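# Cap the empty fixture's plug with the upright loose cup

## Task

Find the free cup standing open side up, turn it over and lower it onto the uncovered plug of the fixture that holds no cup, seated fully down, wide end at the bottom. The cups already on the other fixtures must still be on them at the end, and the hand must have released the cup.

## Robot and tools

Robot: two six-joint arms, left_arm and right_arm, each ending in a five-digit-style hand with three fingers (index, middle, ring) and a thumb driven by 16 motors. right_arm carries a right hand; left_arm carries its mirror image. Calibrated bases in the scene frame: left_arm (+0.065, +0.366, +0.013) m, right_arm (-0.042, -0.506, +0.013) m, both turned almost not at all about z. A camera stand sits behind the arms.

Scene frame: origin at table-top height, halfway between the nominal bases; +z up, +x out across the table, +y toward left_arm. Image left/right does not match arm names. Positions, quaternions (wxyz) and velocities in results use this frame.

Hand point axes: +z runs along straightened fingers toward the tips; +y points out of the palm (palm surface at y = -0.062 m); +x crosses the palm away from the thumb on the right hand, toward the thumb on the left hand. A rigid mast near the wrist on the palm side can strike objects.

A row is 48 numbers, each in [-1, 1], always for both arms: left dx, dy, dz, rx, ry, rz; then 16 left motor goals; left current_limit, speed; then the same 24 for the right arm. The six pose numbers are an offset, not a pose: they count from that arm's Hand target at the start of the call, along that Hand target's own axes. 1.0 equals 0.6 m of travel or 180 degrees; rx, ry, rz form a single rotation vector. Every row in one call counts from that same start, not from the row before, and a repeated offset moves the arm further next call. Six zeros re-request the current Hand target.

Motor order per hand: index_abd, index_mcp, index_pip, index_dip, middle_abd, middle_mcp, middle_pip, middle_dip, ring_abd, ring_mcp, ring_pip, ring_dip, thumb_cmc, thumb_axl, thumb_mcp, thumb_ipl. These are absolute goal angles scaled between each hinge's stops, not offsets. Straight values: _abd 0.00, _mcp 0.75, _pip 0.58, _dip 0.70, thumb_cmc 0.71, thumb_axl 0.68, thumb_mcp 0.23, thumb_ipl 0.17. Moving toward -1 curls fingers toward the palm and swings the thumb in front of it. current_limit maps -1..+1 to 0..550 mA (start +0.4); speed sets goal travel at (speed+1)/2 of 8.5 rad/s (start -0.6). A zero is a real goal, so to keep a hand unchanged resend its hand_goal, hand_current_limit and hand_speed.

Tools:
- execute_actions(actions, cameras): actions is a list of actions, each a table of up to 15 rows at 1/30 s per row; a short table repeats its last row to fill 15 steps. An empty list returns state and all camera images.
- move(target, speed, blend, stop_force, zero, blocking, cameras): target is one 48-number row or a list of up to 15 rows, all offsets from the same starting Hand targets. speed is the top path speed in m/s, 0.002 to 3.6 (default 0.25), one value or one per target. blend rounds corners in metres. stop_force (3 to 120 N) ends an arm's path when its wrist sensor feels that much resistance; it is unreliable while the hand rotates, and must be left out when backing away from a contact. zero (default true) rezeroes the sensor first. blocking=false returns early but cannot be combined with stop_force. Paths are straight, do not avoid obstacles, and stop after 10 s.
- wait(seconds 0 to 10); stop() brakes a running move; zoom_image(camera, region [x0,y0,x1,y1], at most 504x504 px) on cam_high, cam_low, cam_left_wrist or cam_right_wrist (896x504 each); zero_wrist_force(arm); finished_scene(scene=1).

Results: end_effector_position (m), end_effector_quat_wxyz, velocities, Hand target (the last commanded pose after clipping, from which new offsets count), joint positions and torques, wrist force and torque along the hand's own axes plus the peak since last shown, and per motor hand_goal, hand_measured, hand_current_ma and hand_state (moving, goal, blocked, overload). A move adds a line such as done, off_target, moving, held or fault, with limits=paced (pose clipped) or limits=held (steps withheld). done only means the arm reached its pose, not that nothing was disturbed. A hand often rests a little short of its Hand target; send the remaining gap as an offset.

Cautions: commanded orientation is clipped to 32 degrees from the measured one per step. The arms are stiff, so aiming even slightly past a firm surface can trigger a 10 s fault stop (joint torque limits 139 N m on the big joints, 26 N m on the wrists, or about 150 N outside force). Approach contacts slowly. Keep paths away from an arm's own base. The arms must not touch or squeeze each other; the clearance check does not cover fingers. A finger motor drawing 495 mA or more for 5 s shuts down for 10 s. Long stretched or loaded holds heat motors; a MOTOR HOT line warns before a braking stop. Do not drop the cup, release it while moving, slam it, knock other cups off their plugs, or let anything leave the table. Loose objects may occasionally be nudged by outside pushes.

Each tool is called after "Request:" by a JSON object that holds its "fn" and its "kwargs".

## Session

Request:
{"fn": "execute_actions", "kwargs": {"actions": []}}

Scene clock: 0.00 s.
left_arm: end_effector_position=(+0.5839, +0.4027, +0.1424) hand_goal=(+0.000, +0.754, +0.576, +0.696, +0.000, +0.754, +0.576, +0.696, +0.000, +0.754, +0.576, +0.696, +0.714, +0.678, +0.226, +0.168) hand_measured=(+0.000, +0.754, +0.576, +0.696, +0.000, +0.754, +0.576, +0.696, +0.000, +0.754, +0.576, +0.696, +0.714, +0.678, +0.226, +0.168) hand_current_ma=(+0, +0, +0, +0, +0, +0, +0, +0, +0, +0, +0, +0, +0, +0, +0, +0) hand_state=(goal, goal, goal, goal, goal, goal, goal, goal, goal, goal, goal, goal, goal, goal, goal, goal) hand_current_limit=0.40 hand_speed=-0.60 end_effector_quat_wxyz=(+0.390, +0.254, +0.656, -0.594) | right_arm: end_effector_position=(+0.1877, -0.8774, +0.1381) hand_goal=(+0.000, +0.754, +0.576, +0.696, +0.000, +0.754, +0.576, +0.696, +0.000, +0.754, +0.576, +0.696, +0.714, +0.678, +0.226, +0.168) hand_measured=(+0.000, +0.754, +0.576, +0.696, +0.000, +0.754, +0.576, +0.696, +0.000, +0.754, +0.576, +0.696, +0.714, +0.678, +0.226, +0.168) hand_current_ma=(+0, +0, +0, +0, +0, +0, +0, +0, +0, +0, +0, +0, +0, +0, +0, +0) hand_state=(goal, goal, goal, goal, goal, goal, goal, goal, goal, goal, goal, goal, goal, goal, goal, goal) hand_current_limit=0.40 hand_speed=-0.60 end_effector_quat_wxyz=(-0.070, -0.046, +0.687, +0.722)
Joint positions: left_arm=[3.945 -1.985 -1.868 -2.445 0.608 0.963] | right_arm=[-1.383 -0.594 1.357 -0.712 -1.559 3.171]
Joint velocities: within noise
Joint torques (N m): no reading
Wrist force (N): no reading
Wrist torque (N m): no reading
Wrist force, peak (N): no reading
Hand target: left_arm +0.5839, +0.4027, +0.1424; +0.390, +0.254, +0.656, -0.594 | right_arm +0.1877, -0.8774, +0.1381; -0.070, -0.046, +0.687, +0.722

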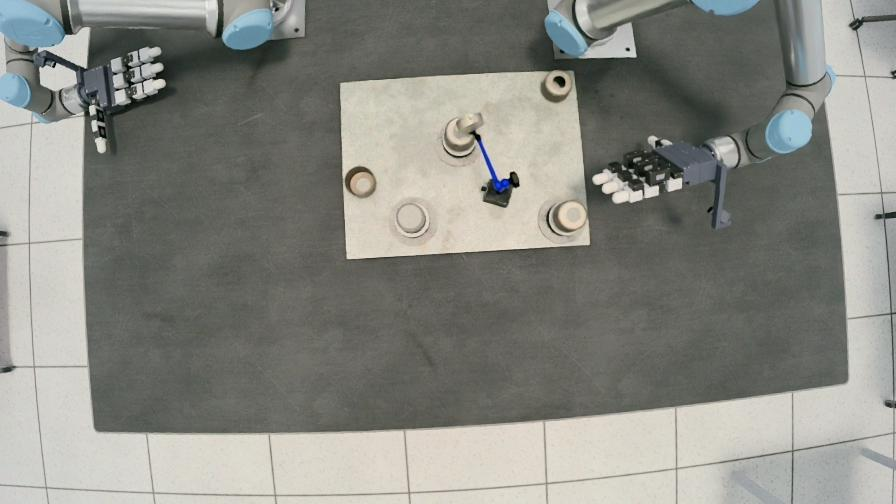

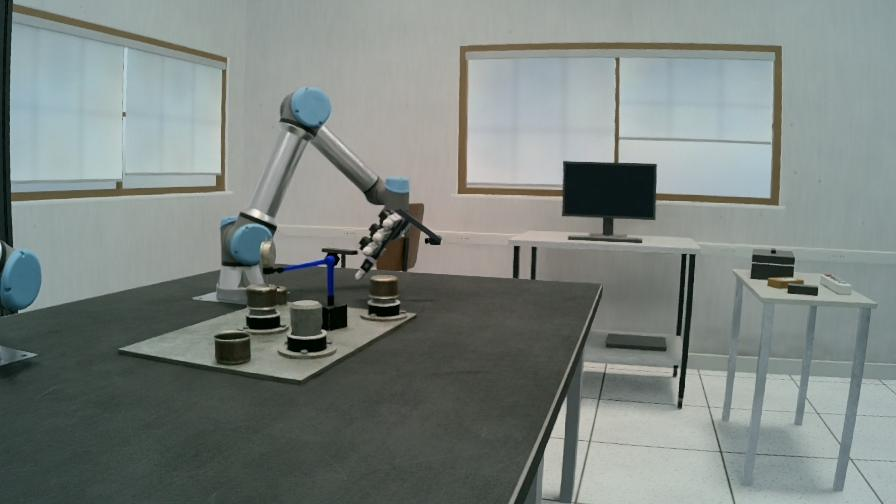

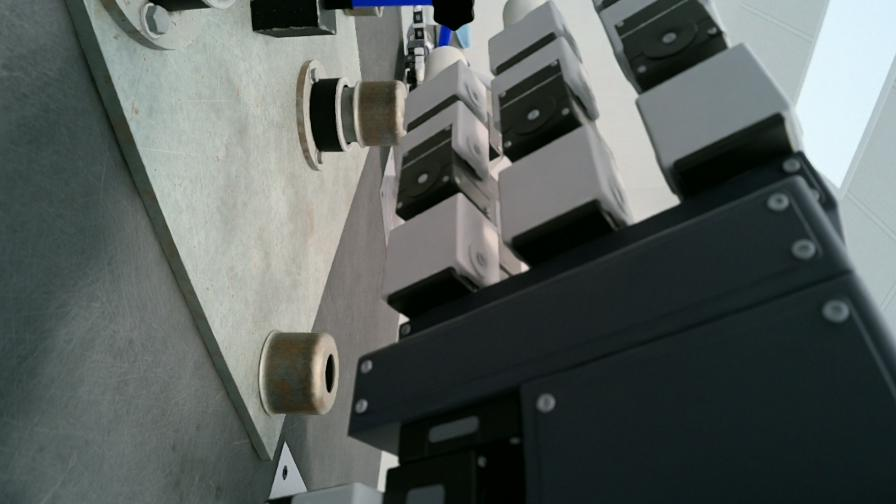

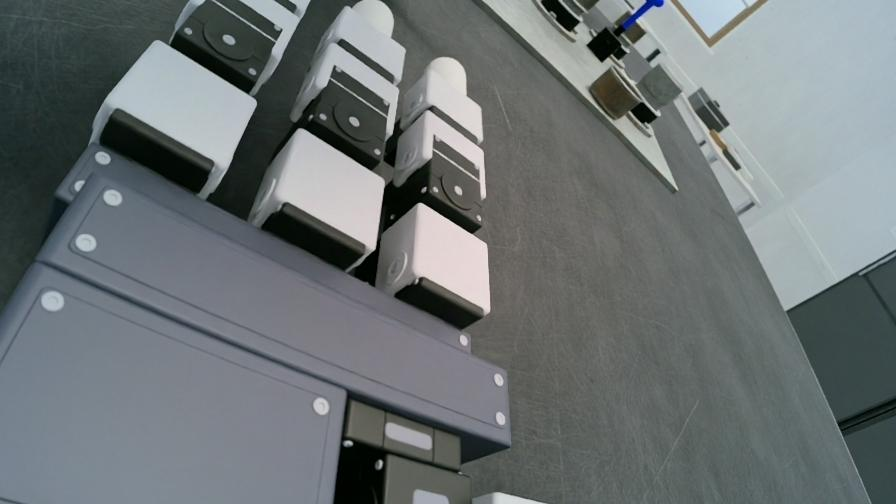

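Request:
{"fn": "zoom_image", "kwargs": {"camera": "cam_high", "region": [330, 60, 610, 270]}}

Request:
{"fn": "zoom_image", "kwargs": {"camera": "cam_low", "region": [110, 180, 450, 400]}}

Request:
{"fn": "zoom_image", "kwargs": {"camera": "cam_high", "region": [330, 150, 450, 250]}}

Request:
{"fn": "zoom_image", "kwargs": {"camera": "cam_low", "region": [200, 280, 350, 380]}}

Request:
{"fn": "zoom_image", "kwargs": {"camera": "cam_right_wrist", "region": [500, 0, 760, 220]}}

Scaled by 1.800 from the camera's 896x504 image, which has a finer 1280x720 frame.

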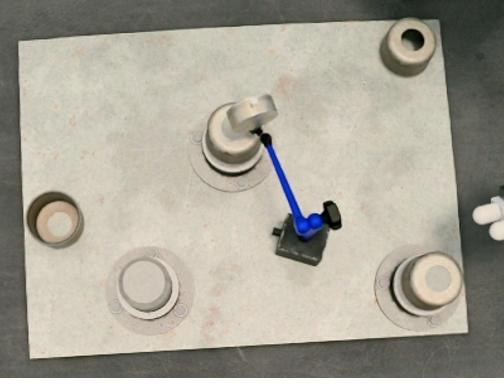

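Scaled by 1.482 from the camera's 896x504 image, which has a finer 1280x720 frame.

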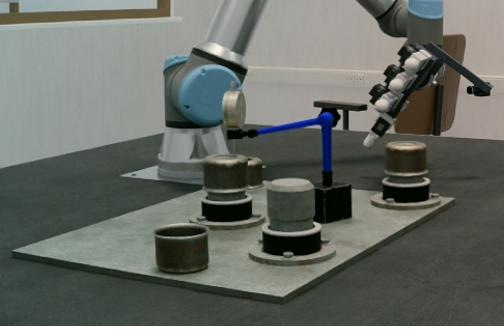

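Scaled by 4.200 from the camera's 896x504 image, which has a finer 1280x720 frame.

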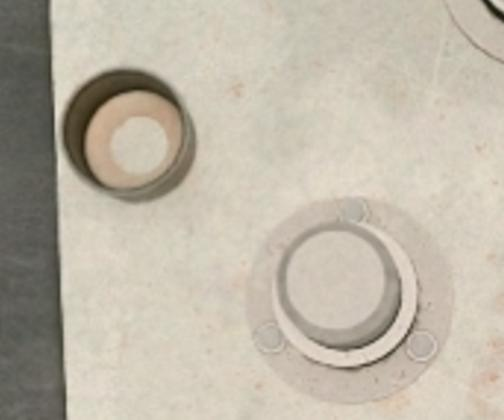

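Scaled by 3.360 from the camera's 896x504 image, which has a finer 1280x720 frame.

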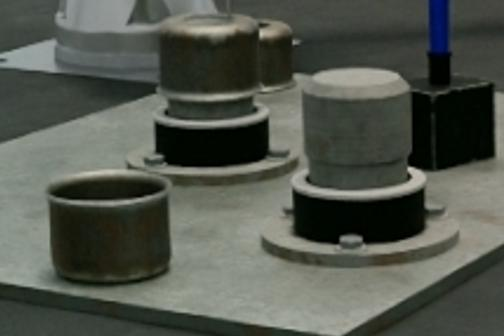

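Scaled by 1.938 from the camera's 896x504 image, which has a finer 1280x720 frame.

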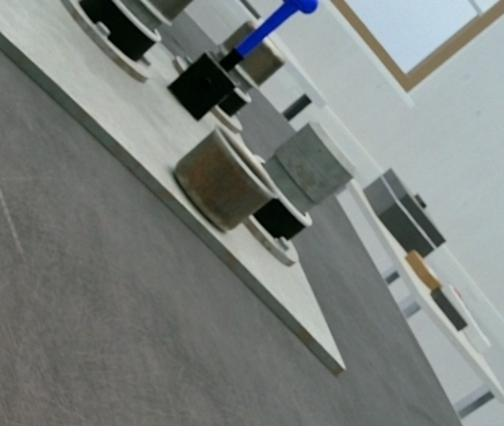

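Request:
{"fn": "zoom_image", "kwargs": {"camera": "cam_left_wrist", "region": [230, 40, 480, 440]}}

Request:
{"fn": "zoom_image", "kwargs": {"camera": "cam_low", "region": [205, 290, 345, 375]}}

Request:
{"fn": "zoom_image", "kwargs": {"camera": "cam_high", "region": [0, 20, 180, 160]}}

Request:
{"fn": "zoom_image", "kwargs": {"camera": "cam_high", "region": [580, 120, 760, 240]}}

Scaled by 1.260 from the camera's 896x504 image, which has a finer 1280x720 frame.

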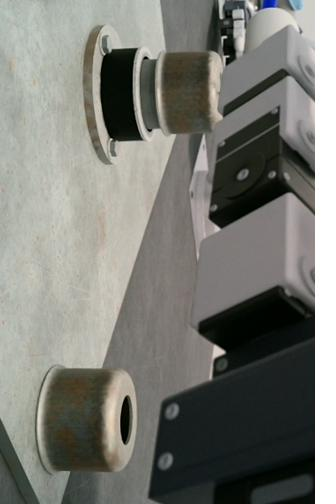

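Scaled by 3.600 from the camera's 896x504 image, which has a finer 1280x720 frame.

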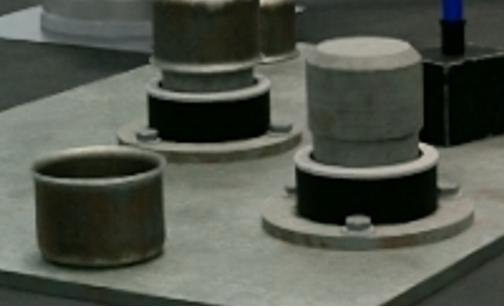

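Scaled by 2.800 from the camera's 896x504 image, which has a finer 1280x720 frame.

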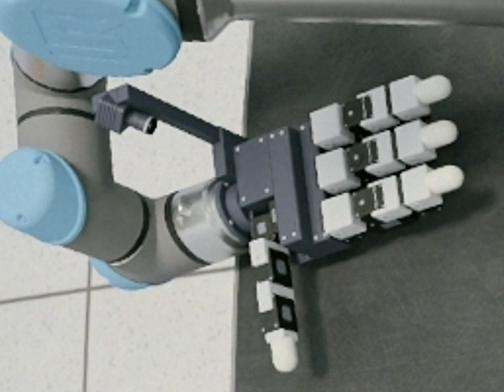

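Scaled by 2.800 from the camera's 896x504 image, which has a finer 1280x720 frame.

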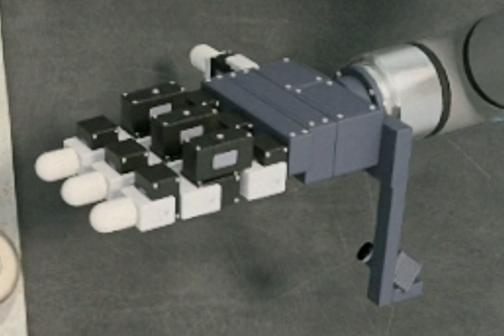

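Request:
{"fn": "move", "kwargs": {"target": [0,0,0,0,0,0, 0,0.754,0.576,0.696,0,0.754,0.576,0.696,0,0.754,0.576,0.696,0.714,0.678,0.226,0.168,0.40,-0.60, -0.1428,0.435,0.127,0.01295,-0.0129,0.4903, 0,0.754,0.576,0.696,0,0.754,0.576,0.696,0,0.754,0.576,0.696,0.714,0.678,0.226,0.168,0.40,-0.60], "speed": 0.4, "cameras": ["cam_high","cam_right_wrist"]}}

Scene clock: 720.80 s.
left_arm: end_effector_position=(+0.5839, +0.4027, +0.1424) hand_goal=(+0.000, +0.754, +0.576, +0.696, +0.000, +0.754, +0.576, +0.696, +0.000, +0.754, +0.576, +0.696, +0.714, +0.678, +0.226, +0.168) hand_measured=(+0.000, +0.750, +0.576, +0.696, +0.000, +0.752, +0.576, +0.696, +0.000, +0.750, +0.576, +0.696, +0.712, +0.678, +0.226, +0.168) hand_current_ma=(+0, +0, +0, +0, +0, +0, +0, +0, +0, +0, +0, +0, +0, +0, +0, +0) hand_state=(goal, goal, goal, goal, goal, goal, goal, goal, goal, goal, goal, goal, goal, goal, goal, goal) hand_current_limit=0.40 hand_speed=-0.60 end_effector_quat_wxyz=(+0.390, +0.254, +0.656, -0.594) | right_arm: end_effector_position=(+0.2699, -0.8002, +0.3999) hand_goal=(+0.000, +0.754, +0.576, +0.696, +0.000, +0.754, +0.576, +0.696, +0.000, +0.754, +0.576, +0.696, +0.714, +0.678, +0.226, +0.168) hand_measured=(+0.002, +0.756, +0.576, +0.696, +0.002, +0.756, +0.576, +0.696, +0.002, +0.756, +0.576, +0.696, +0.716, +0.678, +0.226, +0.168) hand_current_ma=(+2, +3, +1, +0, +1, +3, +1, +0, +1, +3, +1, +0, +3, -1, +0, +0) hand_state=(goal, goal, goal, goal, goal, goal, goal, goal, goal, goal, goal, goal, goal, goal, goal, goal) hand_current_limit=0.40 hand_speed=-0.60 end_effector_quat_wxyz=(+0.539, -0.457, -0.539, -0.457)
Joint positions: left_arm=[3.945 -1.985 -1.868 -2.445 0.608 0.963] | right_arm=[-1.323 -1.105 1.188 -0.083 -1.499 4.712]
Joint torques (N m): left_arm=[0.5 31.28 13.7 -1.16 0.2 0.13] | right_arm=[-8.65 -39.27 -21.8 2.79 -1.59 1.34]
Wrist force (N): left_arm=[0.0 -0.1 -0.1] | right_arm=[-0.8 1.8 0.9]
Wrist torque (N m): left_arm=[0.01 -0.02 0.01] | right_arm=[0.19 0.09 0.10]
Wrist force, peak (N): left_arm=[0.5 0.3 -0.2] | right_arm=[0.6 2.3 1.1]
Hand target: left_arm +0.5839, +0.4027, +0.1424; +0.390, +0.254, +0.656, -0.594 | right_arm +0.2699, -0.8002, +0.3999; +0.539, -0.458, -0.539, -0.457
Off the commanded pose: left_arm 0.000 m, 0 deg | right_arm 0.000 m, 0 deg.
move: done
Images, in order (width x height): cam_high 896x504, cam_right_wrist 896x504.

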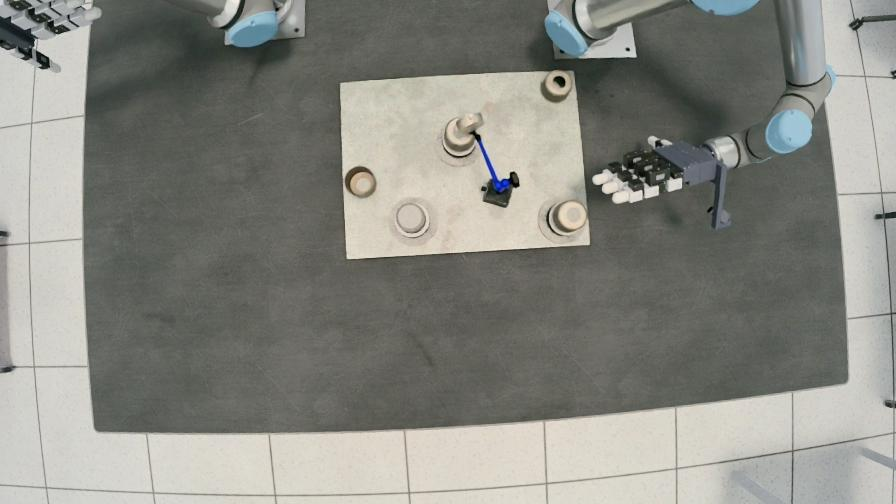

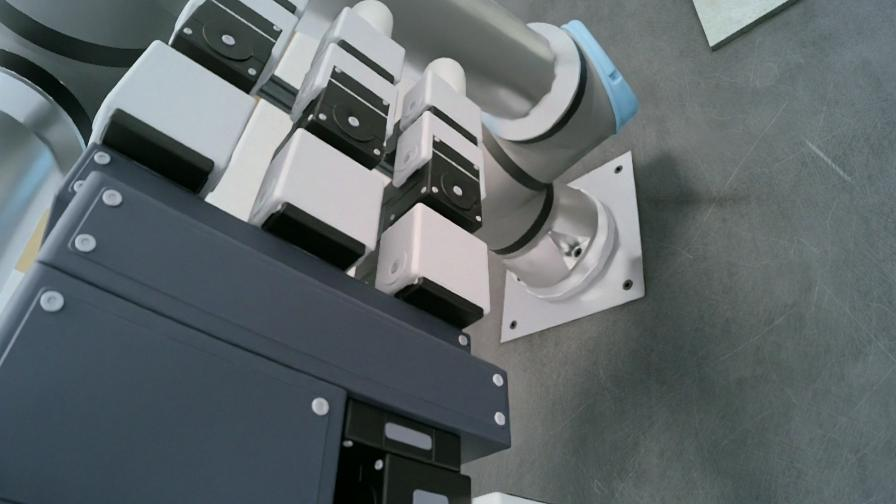

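Request:
{"fn": "move", "kwargs": {"target": [[0,0,0,0,0,0, 0,0.754,0.576,0.696,0,0.754,0.576,0.696,0,0.754,0.576,0.696,0.714,0.678,0.226,0.168,0.40,-0.60, -0.0333,0.4347,0.3808,-0.0522,0,0, 0,0.411,-0.007,0.406,0,1,0.576,0.696,0,1,0.576,0.696,-0.571,0.678,0.226,0.168,0.40,-0.60],[0,0,0,0,0,0, 0,0.754,0.576,0.696,0,0.754,0.576,0.696,0,0.754,0.576,0.696,0.714,0.678,0.226,0.168,0.40,-0.60, -0.0667,0.645,0.6618,-0.1633,0,0, 0,0.411,-0.007,0.406,0,1,0.576,0.696,0,1,0.576,0.696,-0.571,0.678,0.226,0.168,0.40,-0.60],[0,0,0,0,0,0, 0,0.754,0.576,0.696,0,0.754,0.576,0.696,0,0.754,0.576,0.696,0.714,0.678,0.226,0.168,0.40,-0.60, -0.2,0.4093,0.9729,-0.3022,0,0, 0,0.411,-0.007,0.406,0,1,0.576,0.696,0,1,0.576,0.696,-0.571,0.678,0.226,0.168,0.40,-0.60]], "speed": 0.3, "blend": [0.05,0.05,0], "cameras": ["all"]}}

Scene clock: 762.47 s.
left_arm: end_effector_position=(+0.5839, +0.4027, +0.1424) hand_goal=(+0.000, +0.754, +0.576, +0.696, +0.000, +0.754, +0.576, +0.696, +0.000, +0.754, +0.576, +0.696, +0.714, +0.678, +0.226, +0.168) hand_measured=(+0.000, +0.750, +0.576, +0.696, +0.000, +0.752, +0.576, +0.696, +0.000, +0.750, +0.576, +0.696, +0.712, +0.678, +0.226, +0.168) hand_current_ma=(+0, +0, +0, +0, +0, +0, +0, +0, +0, +0, +0, +0, +0, +0, +0, +0) hand_state=(goal, goal, goal, goal, goal, goal, goal, goal, goal, goal, goal, goal, goal, goal, goal, goal) hand_current_limit=0.40 hand_speed=-0.60 end_effector_quat_wxyz=(+0.390, +0.254, +0.656, -0.594) | right_arm: end_effector_position=(+0.4170, -0.1843, +0.2797) hand_goal=(+0.000, +0.412, -0.006, +0.406, +0.000, +1.000, +0.576, +0.696, +0.000, +1.000, +0.576, +0.696, -0.570, +0.678, +0.226, +0.168) hand_measured=(+0.002, +0.414, -0.004, +0.408, +0.002, +1.000, +0.576, +0.696, +0.002, +1.000, +0.576, +0.696, -0.550, +0.678, +0.226, +0.168) hand_current_ma=(+2, +3, +4, +4, +2, -1, +1, +0, +2, -1, +1, +0, +47, -1, +0, +0) hand_state=(goal, goal, goal, goal, goal, goal, goal, goal, goal, goal, goal, goal, blocked, goal, goal, goal) hand_current_limit=0.40 hand_speed=-0.60 end_effector_quat_wxyz=(-0.270, +0.653, +0.271, +0.653) end_effector_velocity=(+0.000, +0.000, -0.001) end_effector_angular_velocity=(-0.001, +0.001, -0.004)
Joint positions: left_arm=[3.945 -1.985 -1.868 -2.445 0.608 0.963] | right_arm=[0.334 -1.68 2.202 -0.521 1.108 4.712]
Joint velocities: left_arm=[within noise] | right_arm=[0.002 0 0.001 0.001 0.006 0]
Joint torques (N m): left_arm=[0.64 32.32 14.1 -1 0.13 -0.03] | right_arm=[9.05 -18.38 -14.28 -2.42 1.54 -1.41]
Wrist force (N): left_arm=[0.2 0.1 -0.1] | right_arm=[-1.1 1.4 0.8]
Wrist torque (N m): left_arm=[0.02 -0.03 0.01] | right_arm=[0.14 0.15 0.05]
Wrist force, peak (N): left_arm=[-0.3 -0.3 -0.4] | right_arm=[-1.1 2.8 1.4]
Hand target: left_arm +0.5839, +0.4027, +0.1424; +0.390, +0.254, +0.656, -0.594 | right_arm +0.4169, -0.1843, +0.2797; -0.270, +0.653, +0.271, +0.653
Off the commanded pose: left_arm 0.000 m, 0 deg | right_arm 0.000 m, 0 deg.
move: done

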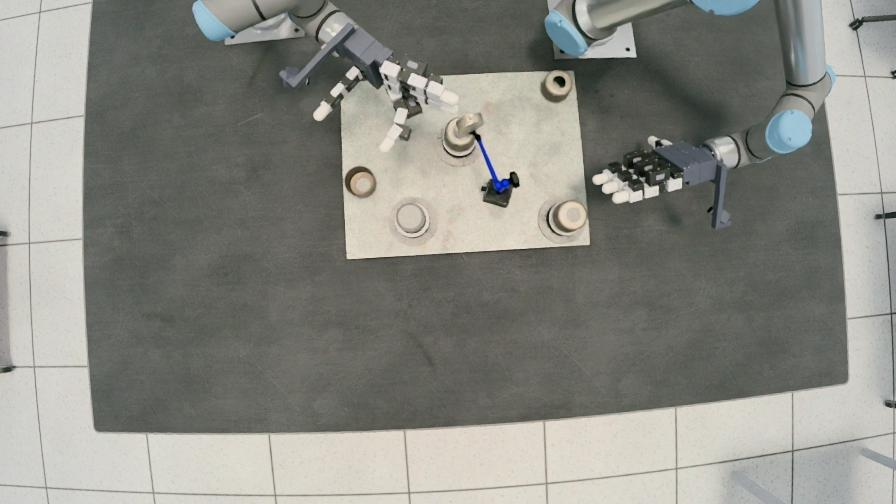

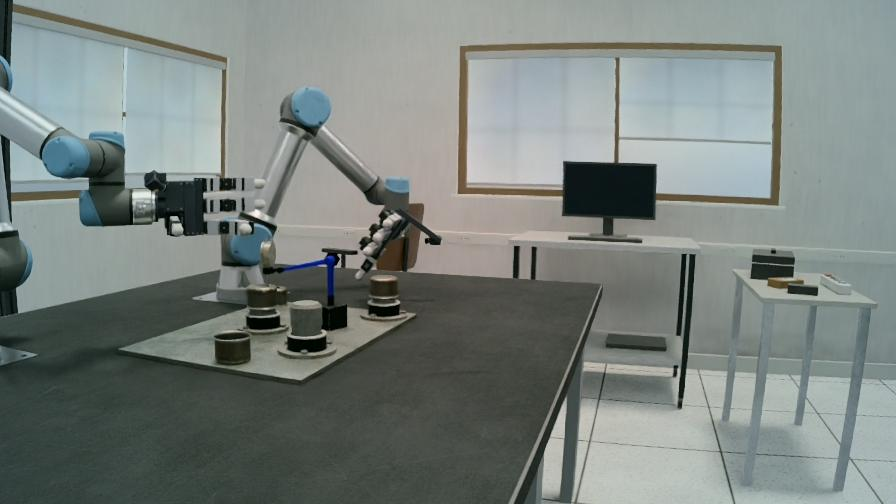

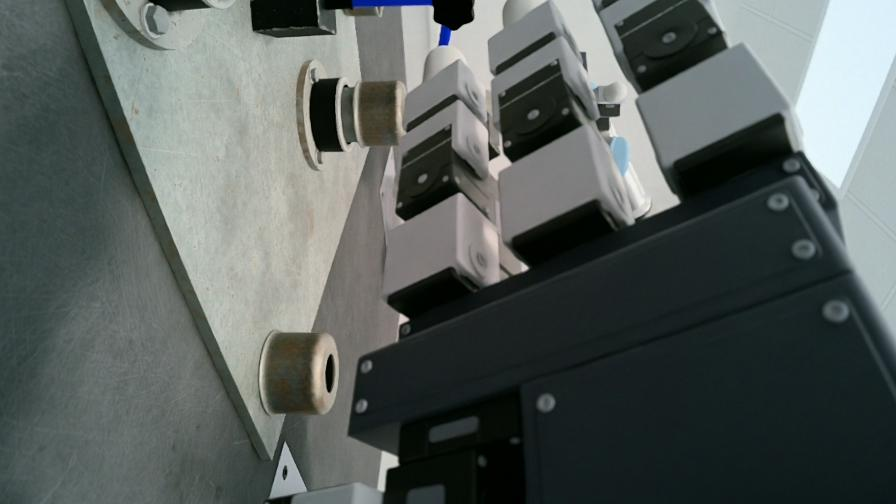

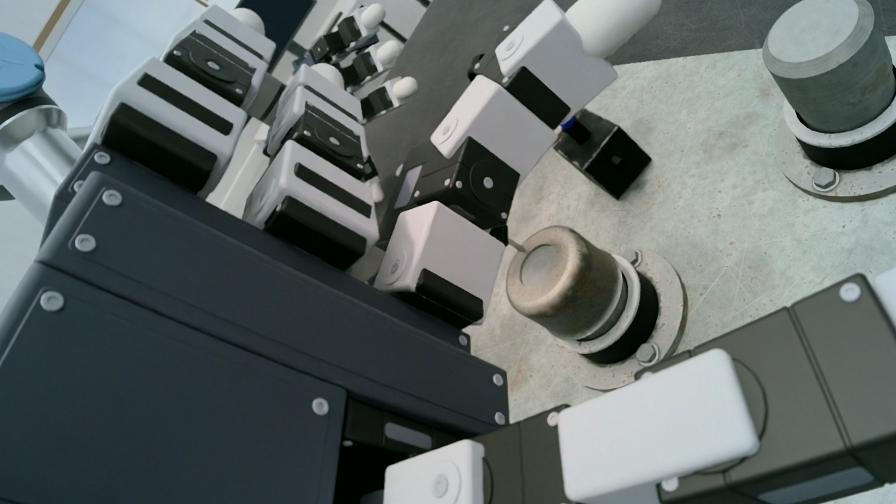

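Request:
{"fn": "zoom_image", "kwargs": {"camera": "cam_high", "region": [260, 0, 520, 220]}}

Request:
{"fn": "zoom_image", "kwargs": {"camera": "cam_low", "region": [60, 120, 400, 390]}}

Scaled by 1.938 from the camera's 896x504 image, which has a finer 1280x720 frame.

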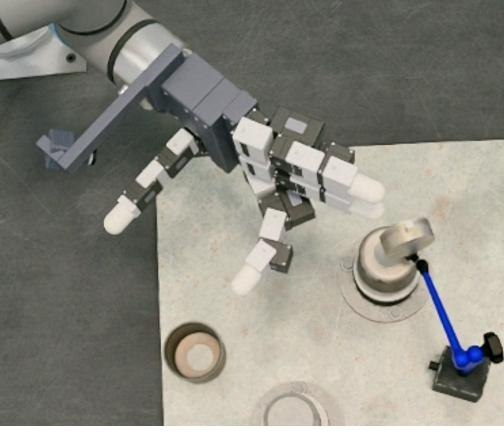

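Scaled by 1.482 from the camera's 896x504 image, which has a finer 1280x720 frame.

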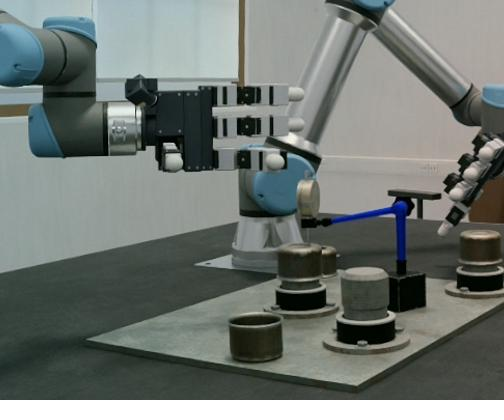

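Request:
{"fn": "move", "kwargs": {"target": [0,0,0,0,0,0, 0,0.754,0.576,0.696,0,0.754,0.576,0.696,0,0.754,0.576,0.696,0.714,0.678,0.226,0.168,0.40,-0.60, -0.25,0.0518,-0.033,0,0,0, 0,0.411,-0.007,0.406,0,1,0.576,0.696,0,1,0.576,0.696,-0.571,0.678,0.226,0.168,0.40,-0.60], "speed": 0.2, "cameras": ["cam_high","cam_low","cam_right_wrist"]}}

Request:
{"fn": "zoom_image", "kwargs": {"camera": "cam_high", "region": [260, 20, 500, 260]}}

Request:
{"fn": "zoom_image", "kwargs": {"camera": "cam_low", "region": [60, 180, 400, 400]}}

Scene clock: 883.87 s.
left_arm: end_effector_position=(+0.5839, +0.4027, +0.1424) hand_goal=(+0.000, +0.754, +0.576, +0.696, +0.000, +0.754, +0.576, +0.696, +0.000, +0.754, +0.576, +0.696, +0.714, +0.678, +0.226, +0.168) hand_measured=(+0.000, +0.750, +0.576, +0.696, +0.000, +0.752, +0.576, +0.696, +0.000, +0.750, +0.576, +0.696, +0.712, +0.678, +0.226, +0.168) hand_current_ma=(+0, +0, +0, +0, +0, +0, +0, +0, +0, +0, +0, +0, +0, +0, +0, +0) hand_state=(goal, goal, goal, goal, goal, goal, goal, goal, goal, goal, goal, goal, goal, goal, goal, goal) hand_current_limit=0.40 hand_speed=-0.60 end_effector_quat_wxyz=(+0.390, +0.254, +0.656, -0.594) | right_arm: end_effector_position=(+0.4249, -0.2203, +0.1297) hand_goal=(+0.000, +0.412, -0.006, +0.406, +0.000, +1.000, +0.576, +0.696, +0.000, +1.000, +0.576, +0.696, -0.570, +0.678, +0.226, +0.168) hand_measured=(+0.002, +0.414, -0.004, +0.408, +0.002, +1.000, +0.576, +0.696, +0.002, +1.000, +0.576, +0.696, -0.552, +0.678, +0.226, +0.168) hand_current_ma=(+2, +3, +4, +4, +2, -1, +1, +0, +2, -1, +1, +0, +41, -1, +0, +0) hand_state=(goal, goal, goal, goal, goal, goal, goal, goal, goal, goal, goal, goal, goal, goal, goal, goal) hand_current_limit=0.40 hand_speed=-0.60 end_effector_quat_wxyz=(-0.270, +0.653, +0.271, +0.653)
Joint positions: left_arm=[3.945 -1.985 -1.868 -2.445 0.608 0.963] | right_arm=[0.205 -1.381 2.432 -1.051 0.978 4.712]
Joint torques (N m): left_arm=[0.08 32.34 14.49 -1.02 0.04 -0.03] | right_arm=[6.58 -12.92 -15.61 -2.61 1.24 -0.24]
Wrist force (N): left_arm=[0.0 -0.1 -0.2] | right_arm=[-0.8 1.5 0.9]
Wrist torque (N m): left_arm=[0.02 -0.02 0.01] | right_arm=[0.15 0.10 0.05]
Wrist force, peak (N): left_arm=[0.1 0.4 -0.2] | right_arm=[-2.4 2.0 0.9]
Hand target: left_arm +0.5839, +0.4027, +0.1424; +0.390, +0.254, +0.656, -0.594 | right_arm +0.4249, -0.2203, +0.1297; -0.270, +0.653, +0.271, +0.653
Off the commanded pose: left_arm 0.000 m, 0 deg | right_arm 0.000 m, 0 deg.
move: done
Images, in order (width x height): cam_high 896x504, cam_low 896x504, cam_right_wrist 896x504.

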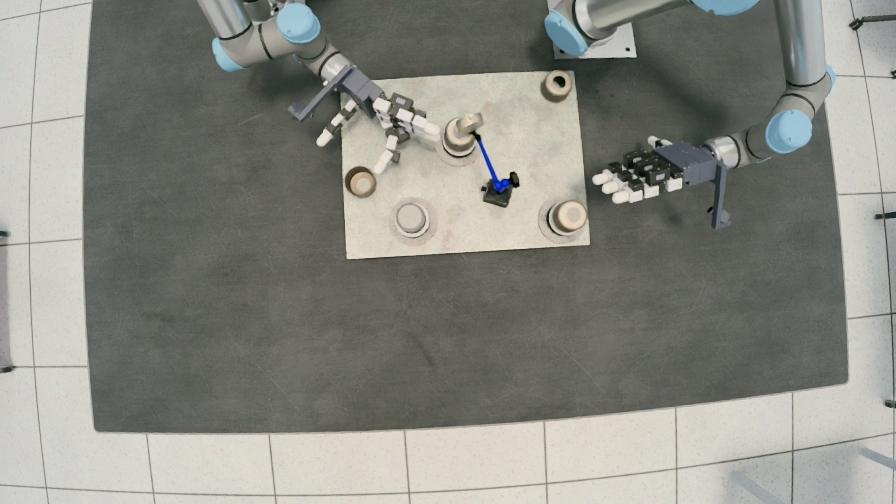

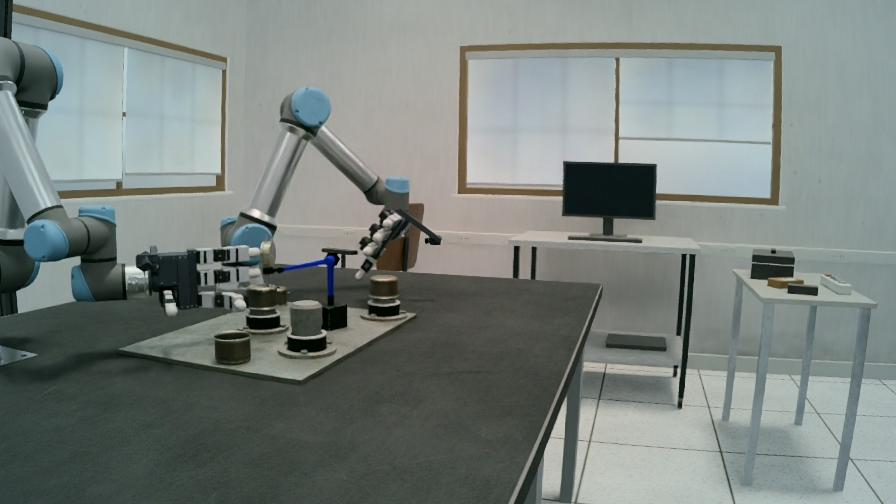

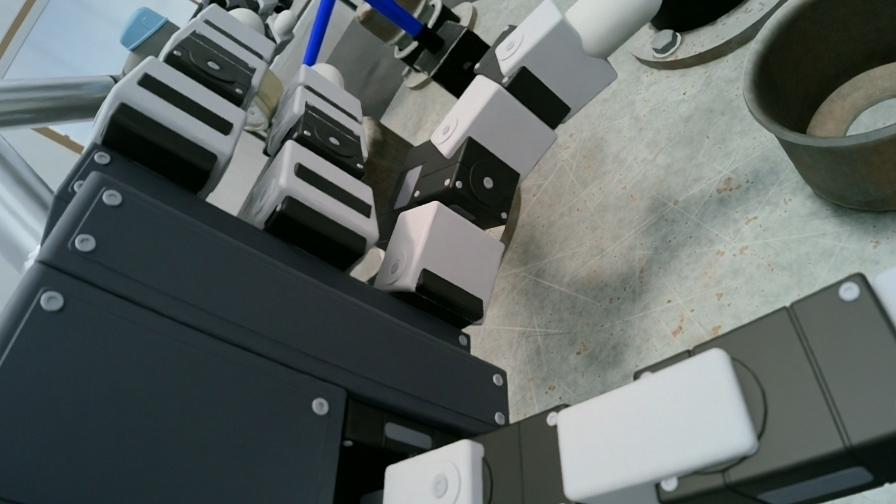

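Scaled by 2.100 from the camera's 896x504 image, which has a finer 1280x720 frame.

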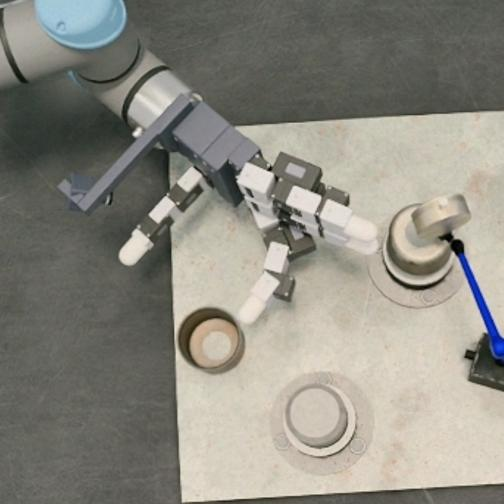

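Scaled by 1.482 from the camera's 896x504 image, which has a finer 1280x720 frame.

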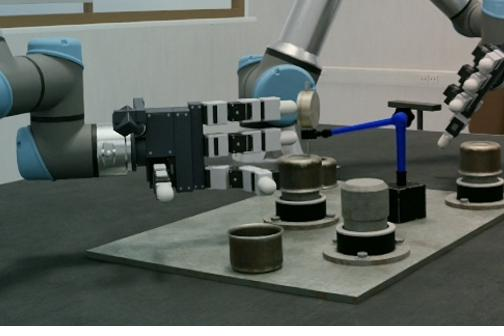

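Request:
{"fn": "move", "kwargs": {"target": [[0,0,0,0,0,0, 0,0.754,0.576,0.696,0,0.754,0.576,0.696,0,0.754,0.576,0.696,0.714,0.678,0.226,0.168,0.40,-0.60, 0.0667,0.112,0.0648,0,0,0, 0,0.411,-0.007,0.406,0,1,0.576,0.696,0,1,0.576,0.696,-0.571,0.678,0.226,0.168,0.40,-0.60],[0,0,0,0,0,0, 0,0.754,0.576,0.696,0,0.754,0.576,0.696,0,0.754,0.576,0.696,0.714,0.678,0.226,0.168,0.40,-0.60, 0.0667,0.1237,0.0931,0.1389,0,0, 0,0.411,-0.007,0.406,0,1,0.576,0.696,0,1,0.576,0.696,-0.571,0.678,0.226,0.168,0.40,-0.60]], "speed": 0.2, "blend": [0.03,0], "cameras": ["cam_high","cam_low","cam_right_wrist"]}}

Request:
{"fn": "zoom_image", "kwargs": {"camera": "cam_high", "region": [280, 40, 460, 250]}}

Request:
{"fn": "zoom_image", "kwargs": {"camera": "cam_low", "region": [110, 220, 350, 390]}}

Scene clock: 1038.17 s.
left_arm: end_effector_position=(+0.5839, +0.4027, +0.1424) hand_goal=(+0.000, +0.754, +0.576, +0.696, +0.000, +0.754, +0.576, +0.696, +0.000, +0.754, +0.576, +0.696, +0.714, +0.678, +0.226, +0.168) hand_measured=(+0.000, +0.750, +0.576, +0.696, +0.000, +0.752, +0.576, +0.696, +0.000, +0.750, +0.576, +0.696, +0.712, +0.678, +0.226, +0.168) hand_current_ma=(+0, +0, +0, +0, +0, +0, +0, +0, +0, +0, +0, +0, +0, +0, +0, +0) hand_state=(goal, goal, goal, goal, goal, goal, goal, goal, goal, goal, goal, goal, goal, goal, goal, goal) hand_current_limit=0.40 hand_speed=-0.60 end_effector_quat_wxyz=(+0.390, +0.254, +0.656, -0.594) | right_arm: end_effector_position=(+0.5169, -0.2334, +0.1697) hand_goal=(+0.000, +0.412, -0.006, +0.406, +0.000, +1.000, +0.576, +0.696, +0.000, +1.000, +0.576, +0.696, -0.570, +0.678, +0.226, +0.168) hand_measured=(+0.002, +0.414, -0.004, +0.408, +0.002, +1.000, +0.576, +0.696, +0.002, +1.000, +0.576, +0.696, -0.552, +0.678, +0.226, +0.168) hand_current_ma=(+2, +3, +4, +4, +2, -1, +1, +0, +2, -1, +1, +0, +41, -1, +0, +0) hand_state=(goal, goal, goal, goal, goal, goal, goal, goal, goal, goal, goal, goal, goal, goal, goal, goal) hand_current_limit=0.40 hand_speed=-0.60 end_effector_quat_wxyz=(-0.405, +0.579, +0.406, +0.579)
Joint positions: left_arm=[3.945 -1.985 -1.868 -2.445 0.608 0.963] | right_arm=[-0.108 -1.277 2.109 -0.83 0.229 4.711]
Joint torques (N m): left_arm=[-0.61 31.87 14.35 -0.94 -0.05 -0.19] | right_arm=[8.97 -34.68 -12.97 -1.54 -1.45 0.03]
Wrist force (N): left_arm=[0.0 -0.1 0.0] | right_arm=[-1.0 1.5 0.8]
Wrist torque (N m): left_arm=[0.00 -0.02 0.01] | right_arm=[0.16 0.17 0.15]
Wrist force, peak (N): left_arm=[0.2 0.4 -0.1] | right_arm=[-0.7 2.1 1.2]
Hand target: left_arm +0.5839, +0.4027, +0.1424; +0.390, +0.254, +0.656, -0.594 | right_arm +0.5169, -0.2333, +0.1697; -0.405, +0.579, +0.406, +0.579
Off the commanded pose: left_arm 0.000 m, 0 deg | right_arm 0.000 m, 0 deg.
move: done
Images, in order (width x height): cam_high 896x504, cam_low 896x504, cam_right_wrist 896x504.

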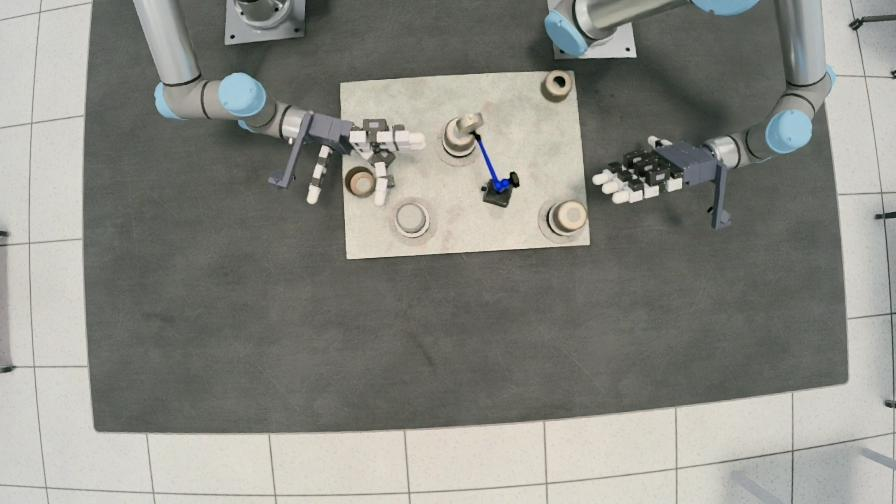

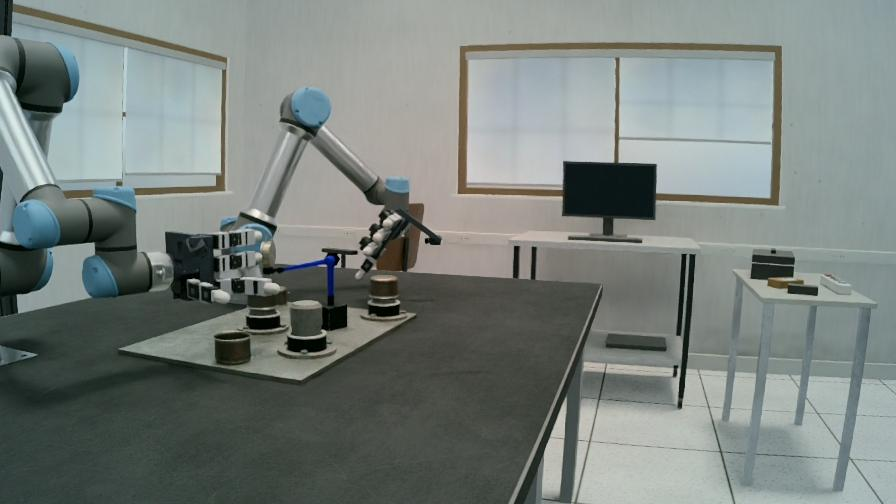

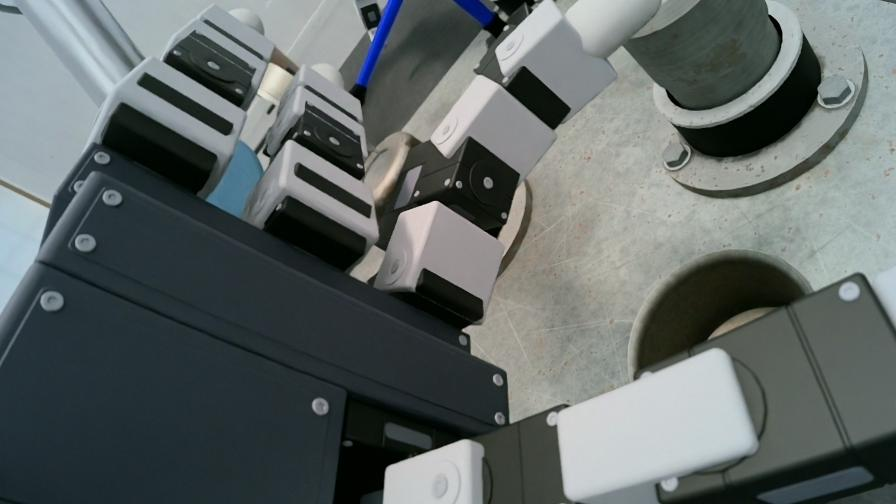

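Scaled by 2.400 from the camera's 896x504 image, which has a finer 1280x720 frame.

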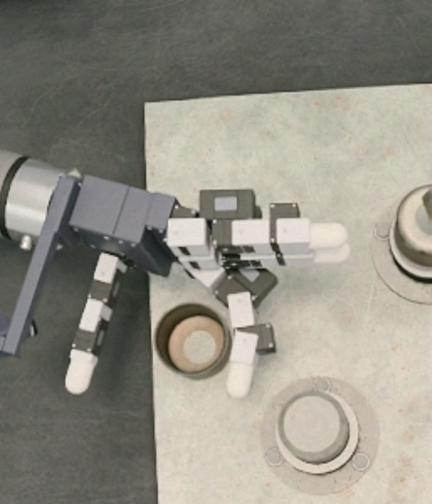

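Scaled by 2.100 from the camera's 896x504 image, which has a finer 1280x720 frame.

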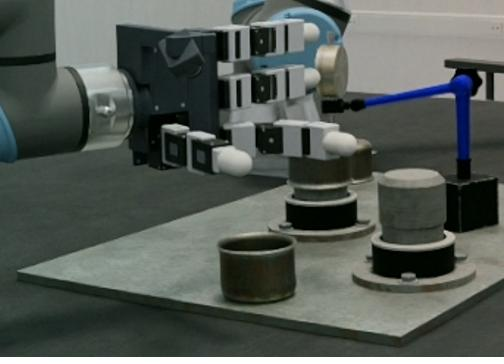

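Request:
{"fn": "move", "kwargs": {"target": [0,0,0,0,0,0, 0,0.754,0.576,0.696,0,0.754,0.576,0.696,0,0.754,0.576,0.696,0.714,0.678,0.226,0.168,0.40,-0.60, -0.0917,0,0,0,0,0, 0,0.411,-0.007,0.406,0,1,0.576,0.696,0,1,0.576,0.696,-0.571,0.678,0.226,0.168,0.40,-0.60], "speed": 0.1, "cameras": ["cam_high","cam_low","cam_right_wrist"]}}

Request:
{"fn": "zoom_image", "kwargs": {"camera": "cam_high", "region": [290, 100, 450, 250]}}

Request:
{"fn": "zoom_image", "kwargs": {"camera": "cam_low", "region": [150, 240, 350, 390]}}

Request:
{"fn": "zoom_image", "kwargs": {"camera": "cam_right_wrist", "region": [350, 0, 896, 504]}}

Scene clock: 1072.30 s.
left_arm: end_effector_position=(+0.5839, +0.4027, +0.1424) hand_goal=(+0.000, +0.754, +0.576, +0.696, +0.000, +0.754, +0.576, +0.696, +0.000, +0.754, +0.576, +0.696, +0.714, +0.678, +0.226, +0.168) hand_measured=(+0.000, +0.750, +0.576, +0.696, +0.000, +0.752, +0.576, +0.696, +0.000, +0.750, +0.576, +0.696, +0.712, +0.678, +0.226, +0.168) hand_current_ma=(+0, +0, +0, +0, +0, +0, +0, +0, +0, +0, +0, +0, +0, +0, +0, +0) hand_state=(goal, goal, goal, goal, goal, goal, goal, goal, goal, goal, goal, goal, goal, goal, goal, goal) hand_current_limit=0.40 hand_speed=-0.60 end_effector_quat_wxyz=(+0.390, +0.254, +0.656, -0.594) | right_arm: end_effector_position=(+0.5168, -0.2333, +0.1147) hand_goal=(+0.000, +0.412, -0.006, +0.406, +0.000, +1.000, +0.576, +0.696, +0.000, +1.000, +0.576, +0.696, -0.570, +0.678, +0.226, +0.168) hand_measured=(+0.002, +0.414, -0.004, +0.408, +0.002, +1.000, +0.576, +0.696, +0.002, +1.000, +0.576, +0.696, -0.552, +0.678, +0.226, +0.168) hand_current_ma=(+2, +3, +4, +4, +2, -1, +1, +0, +2, -1, +1, +0, +41, -1, +0, +0) hand_state=(goal, goal, goal, goal, goal, goal, goal, goal, goal, goal, goal, goal, goal, goal, goal, goal) hand_current_limit=0.40 hand_speed=-0.60 end_effector_quat_wxyz=(-0.406, +0.579, +0.406, +0.579)
Joint positions: left_arm=[3.945 -1.985 -1.868 -2.445 0.608 0.963] | right_arm=[-0.108 -1.157 2.144 -0.985 0.229 4.711]
Joint torques (N m): left_arm=[1.06 32.16 14.24 -0.94 0.05 -0.2] | right_arm=[-2.75 -28.6 -10.6 0.66 1.12 -1.11]
Wrist force (N): left_arm=[0.1 0.2 0.1] | right_arm=[-1.1 1.3 1.1]
Wrist torque (N m): left_arm=[0.01 -0.02 0.01] | right_arm=[0.11 0.17 0.03]
Wrist force, peak (N): left_arm=[0.4 -0.1 -0.3] | right_arm=[-2.3 1.2 0.8]
Hand target: left_arm +0.5839, +0.4027, +0.1424; +0.390, +0.254, +0.656, -0.594 | right_arm +0.5169, -0.2333, +0.1147; -0.405, +0.579, +0.406, +0.579
Off the commanded pose: left_arm 0.000 m, 0 deg | right_arm 0.000 m, 0 deg.
move: done
Images, in order (width x height): cam_high 896x504, cam_low 896x504, cam_right_wrist 896x504.

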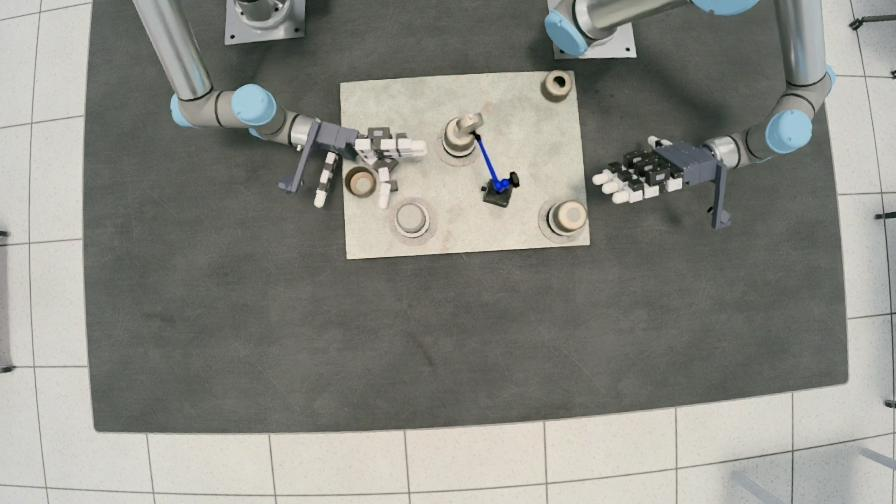

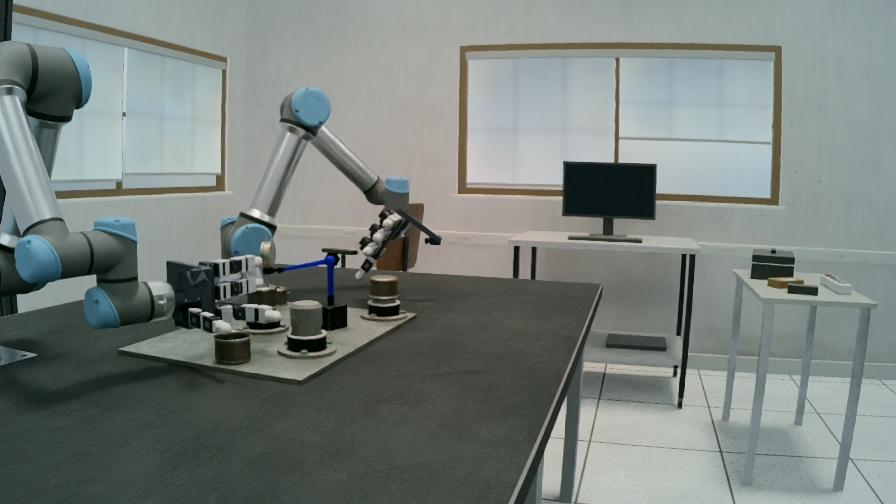

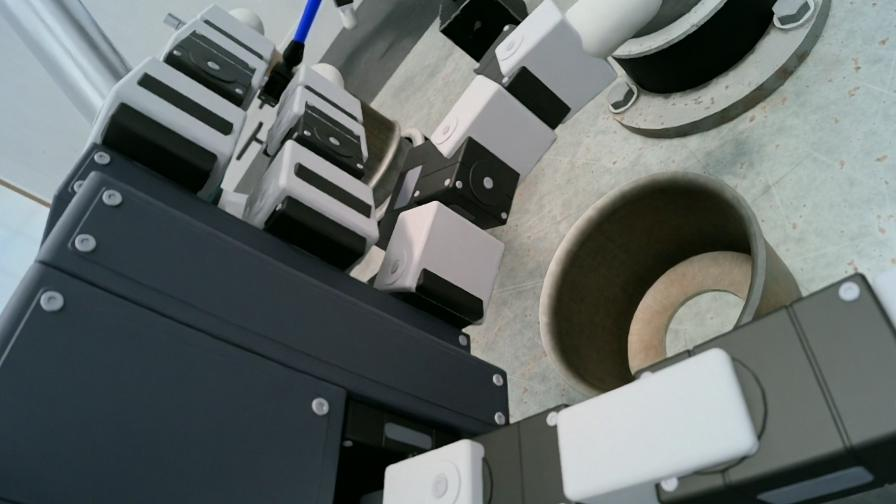

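Scaled by 3.150 from the camera's 896x504 image, which has a finer 1280x720 frame.

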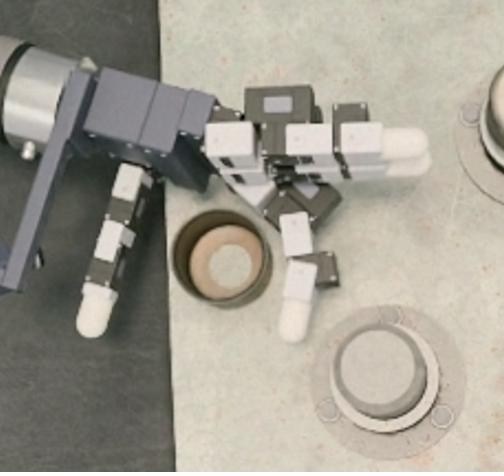

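Scaled by 2.520 from the camera's 896x504 image, which has a finer 1280x720 frame.

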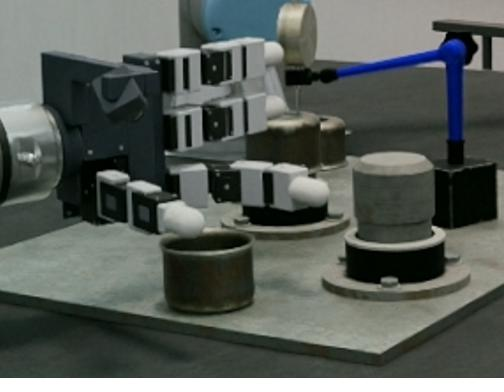

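Region (350, 0, 896, 504) is 546x504 pixels. A region can be at most 504 by 504 pixels.


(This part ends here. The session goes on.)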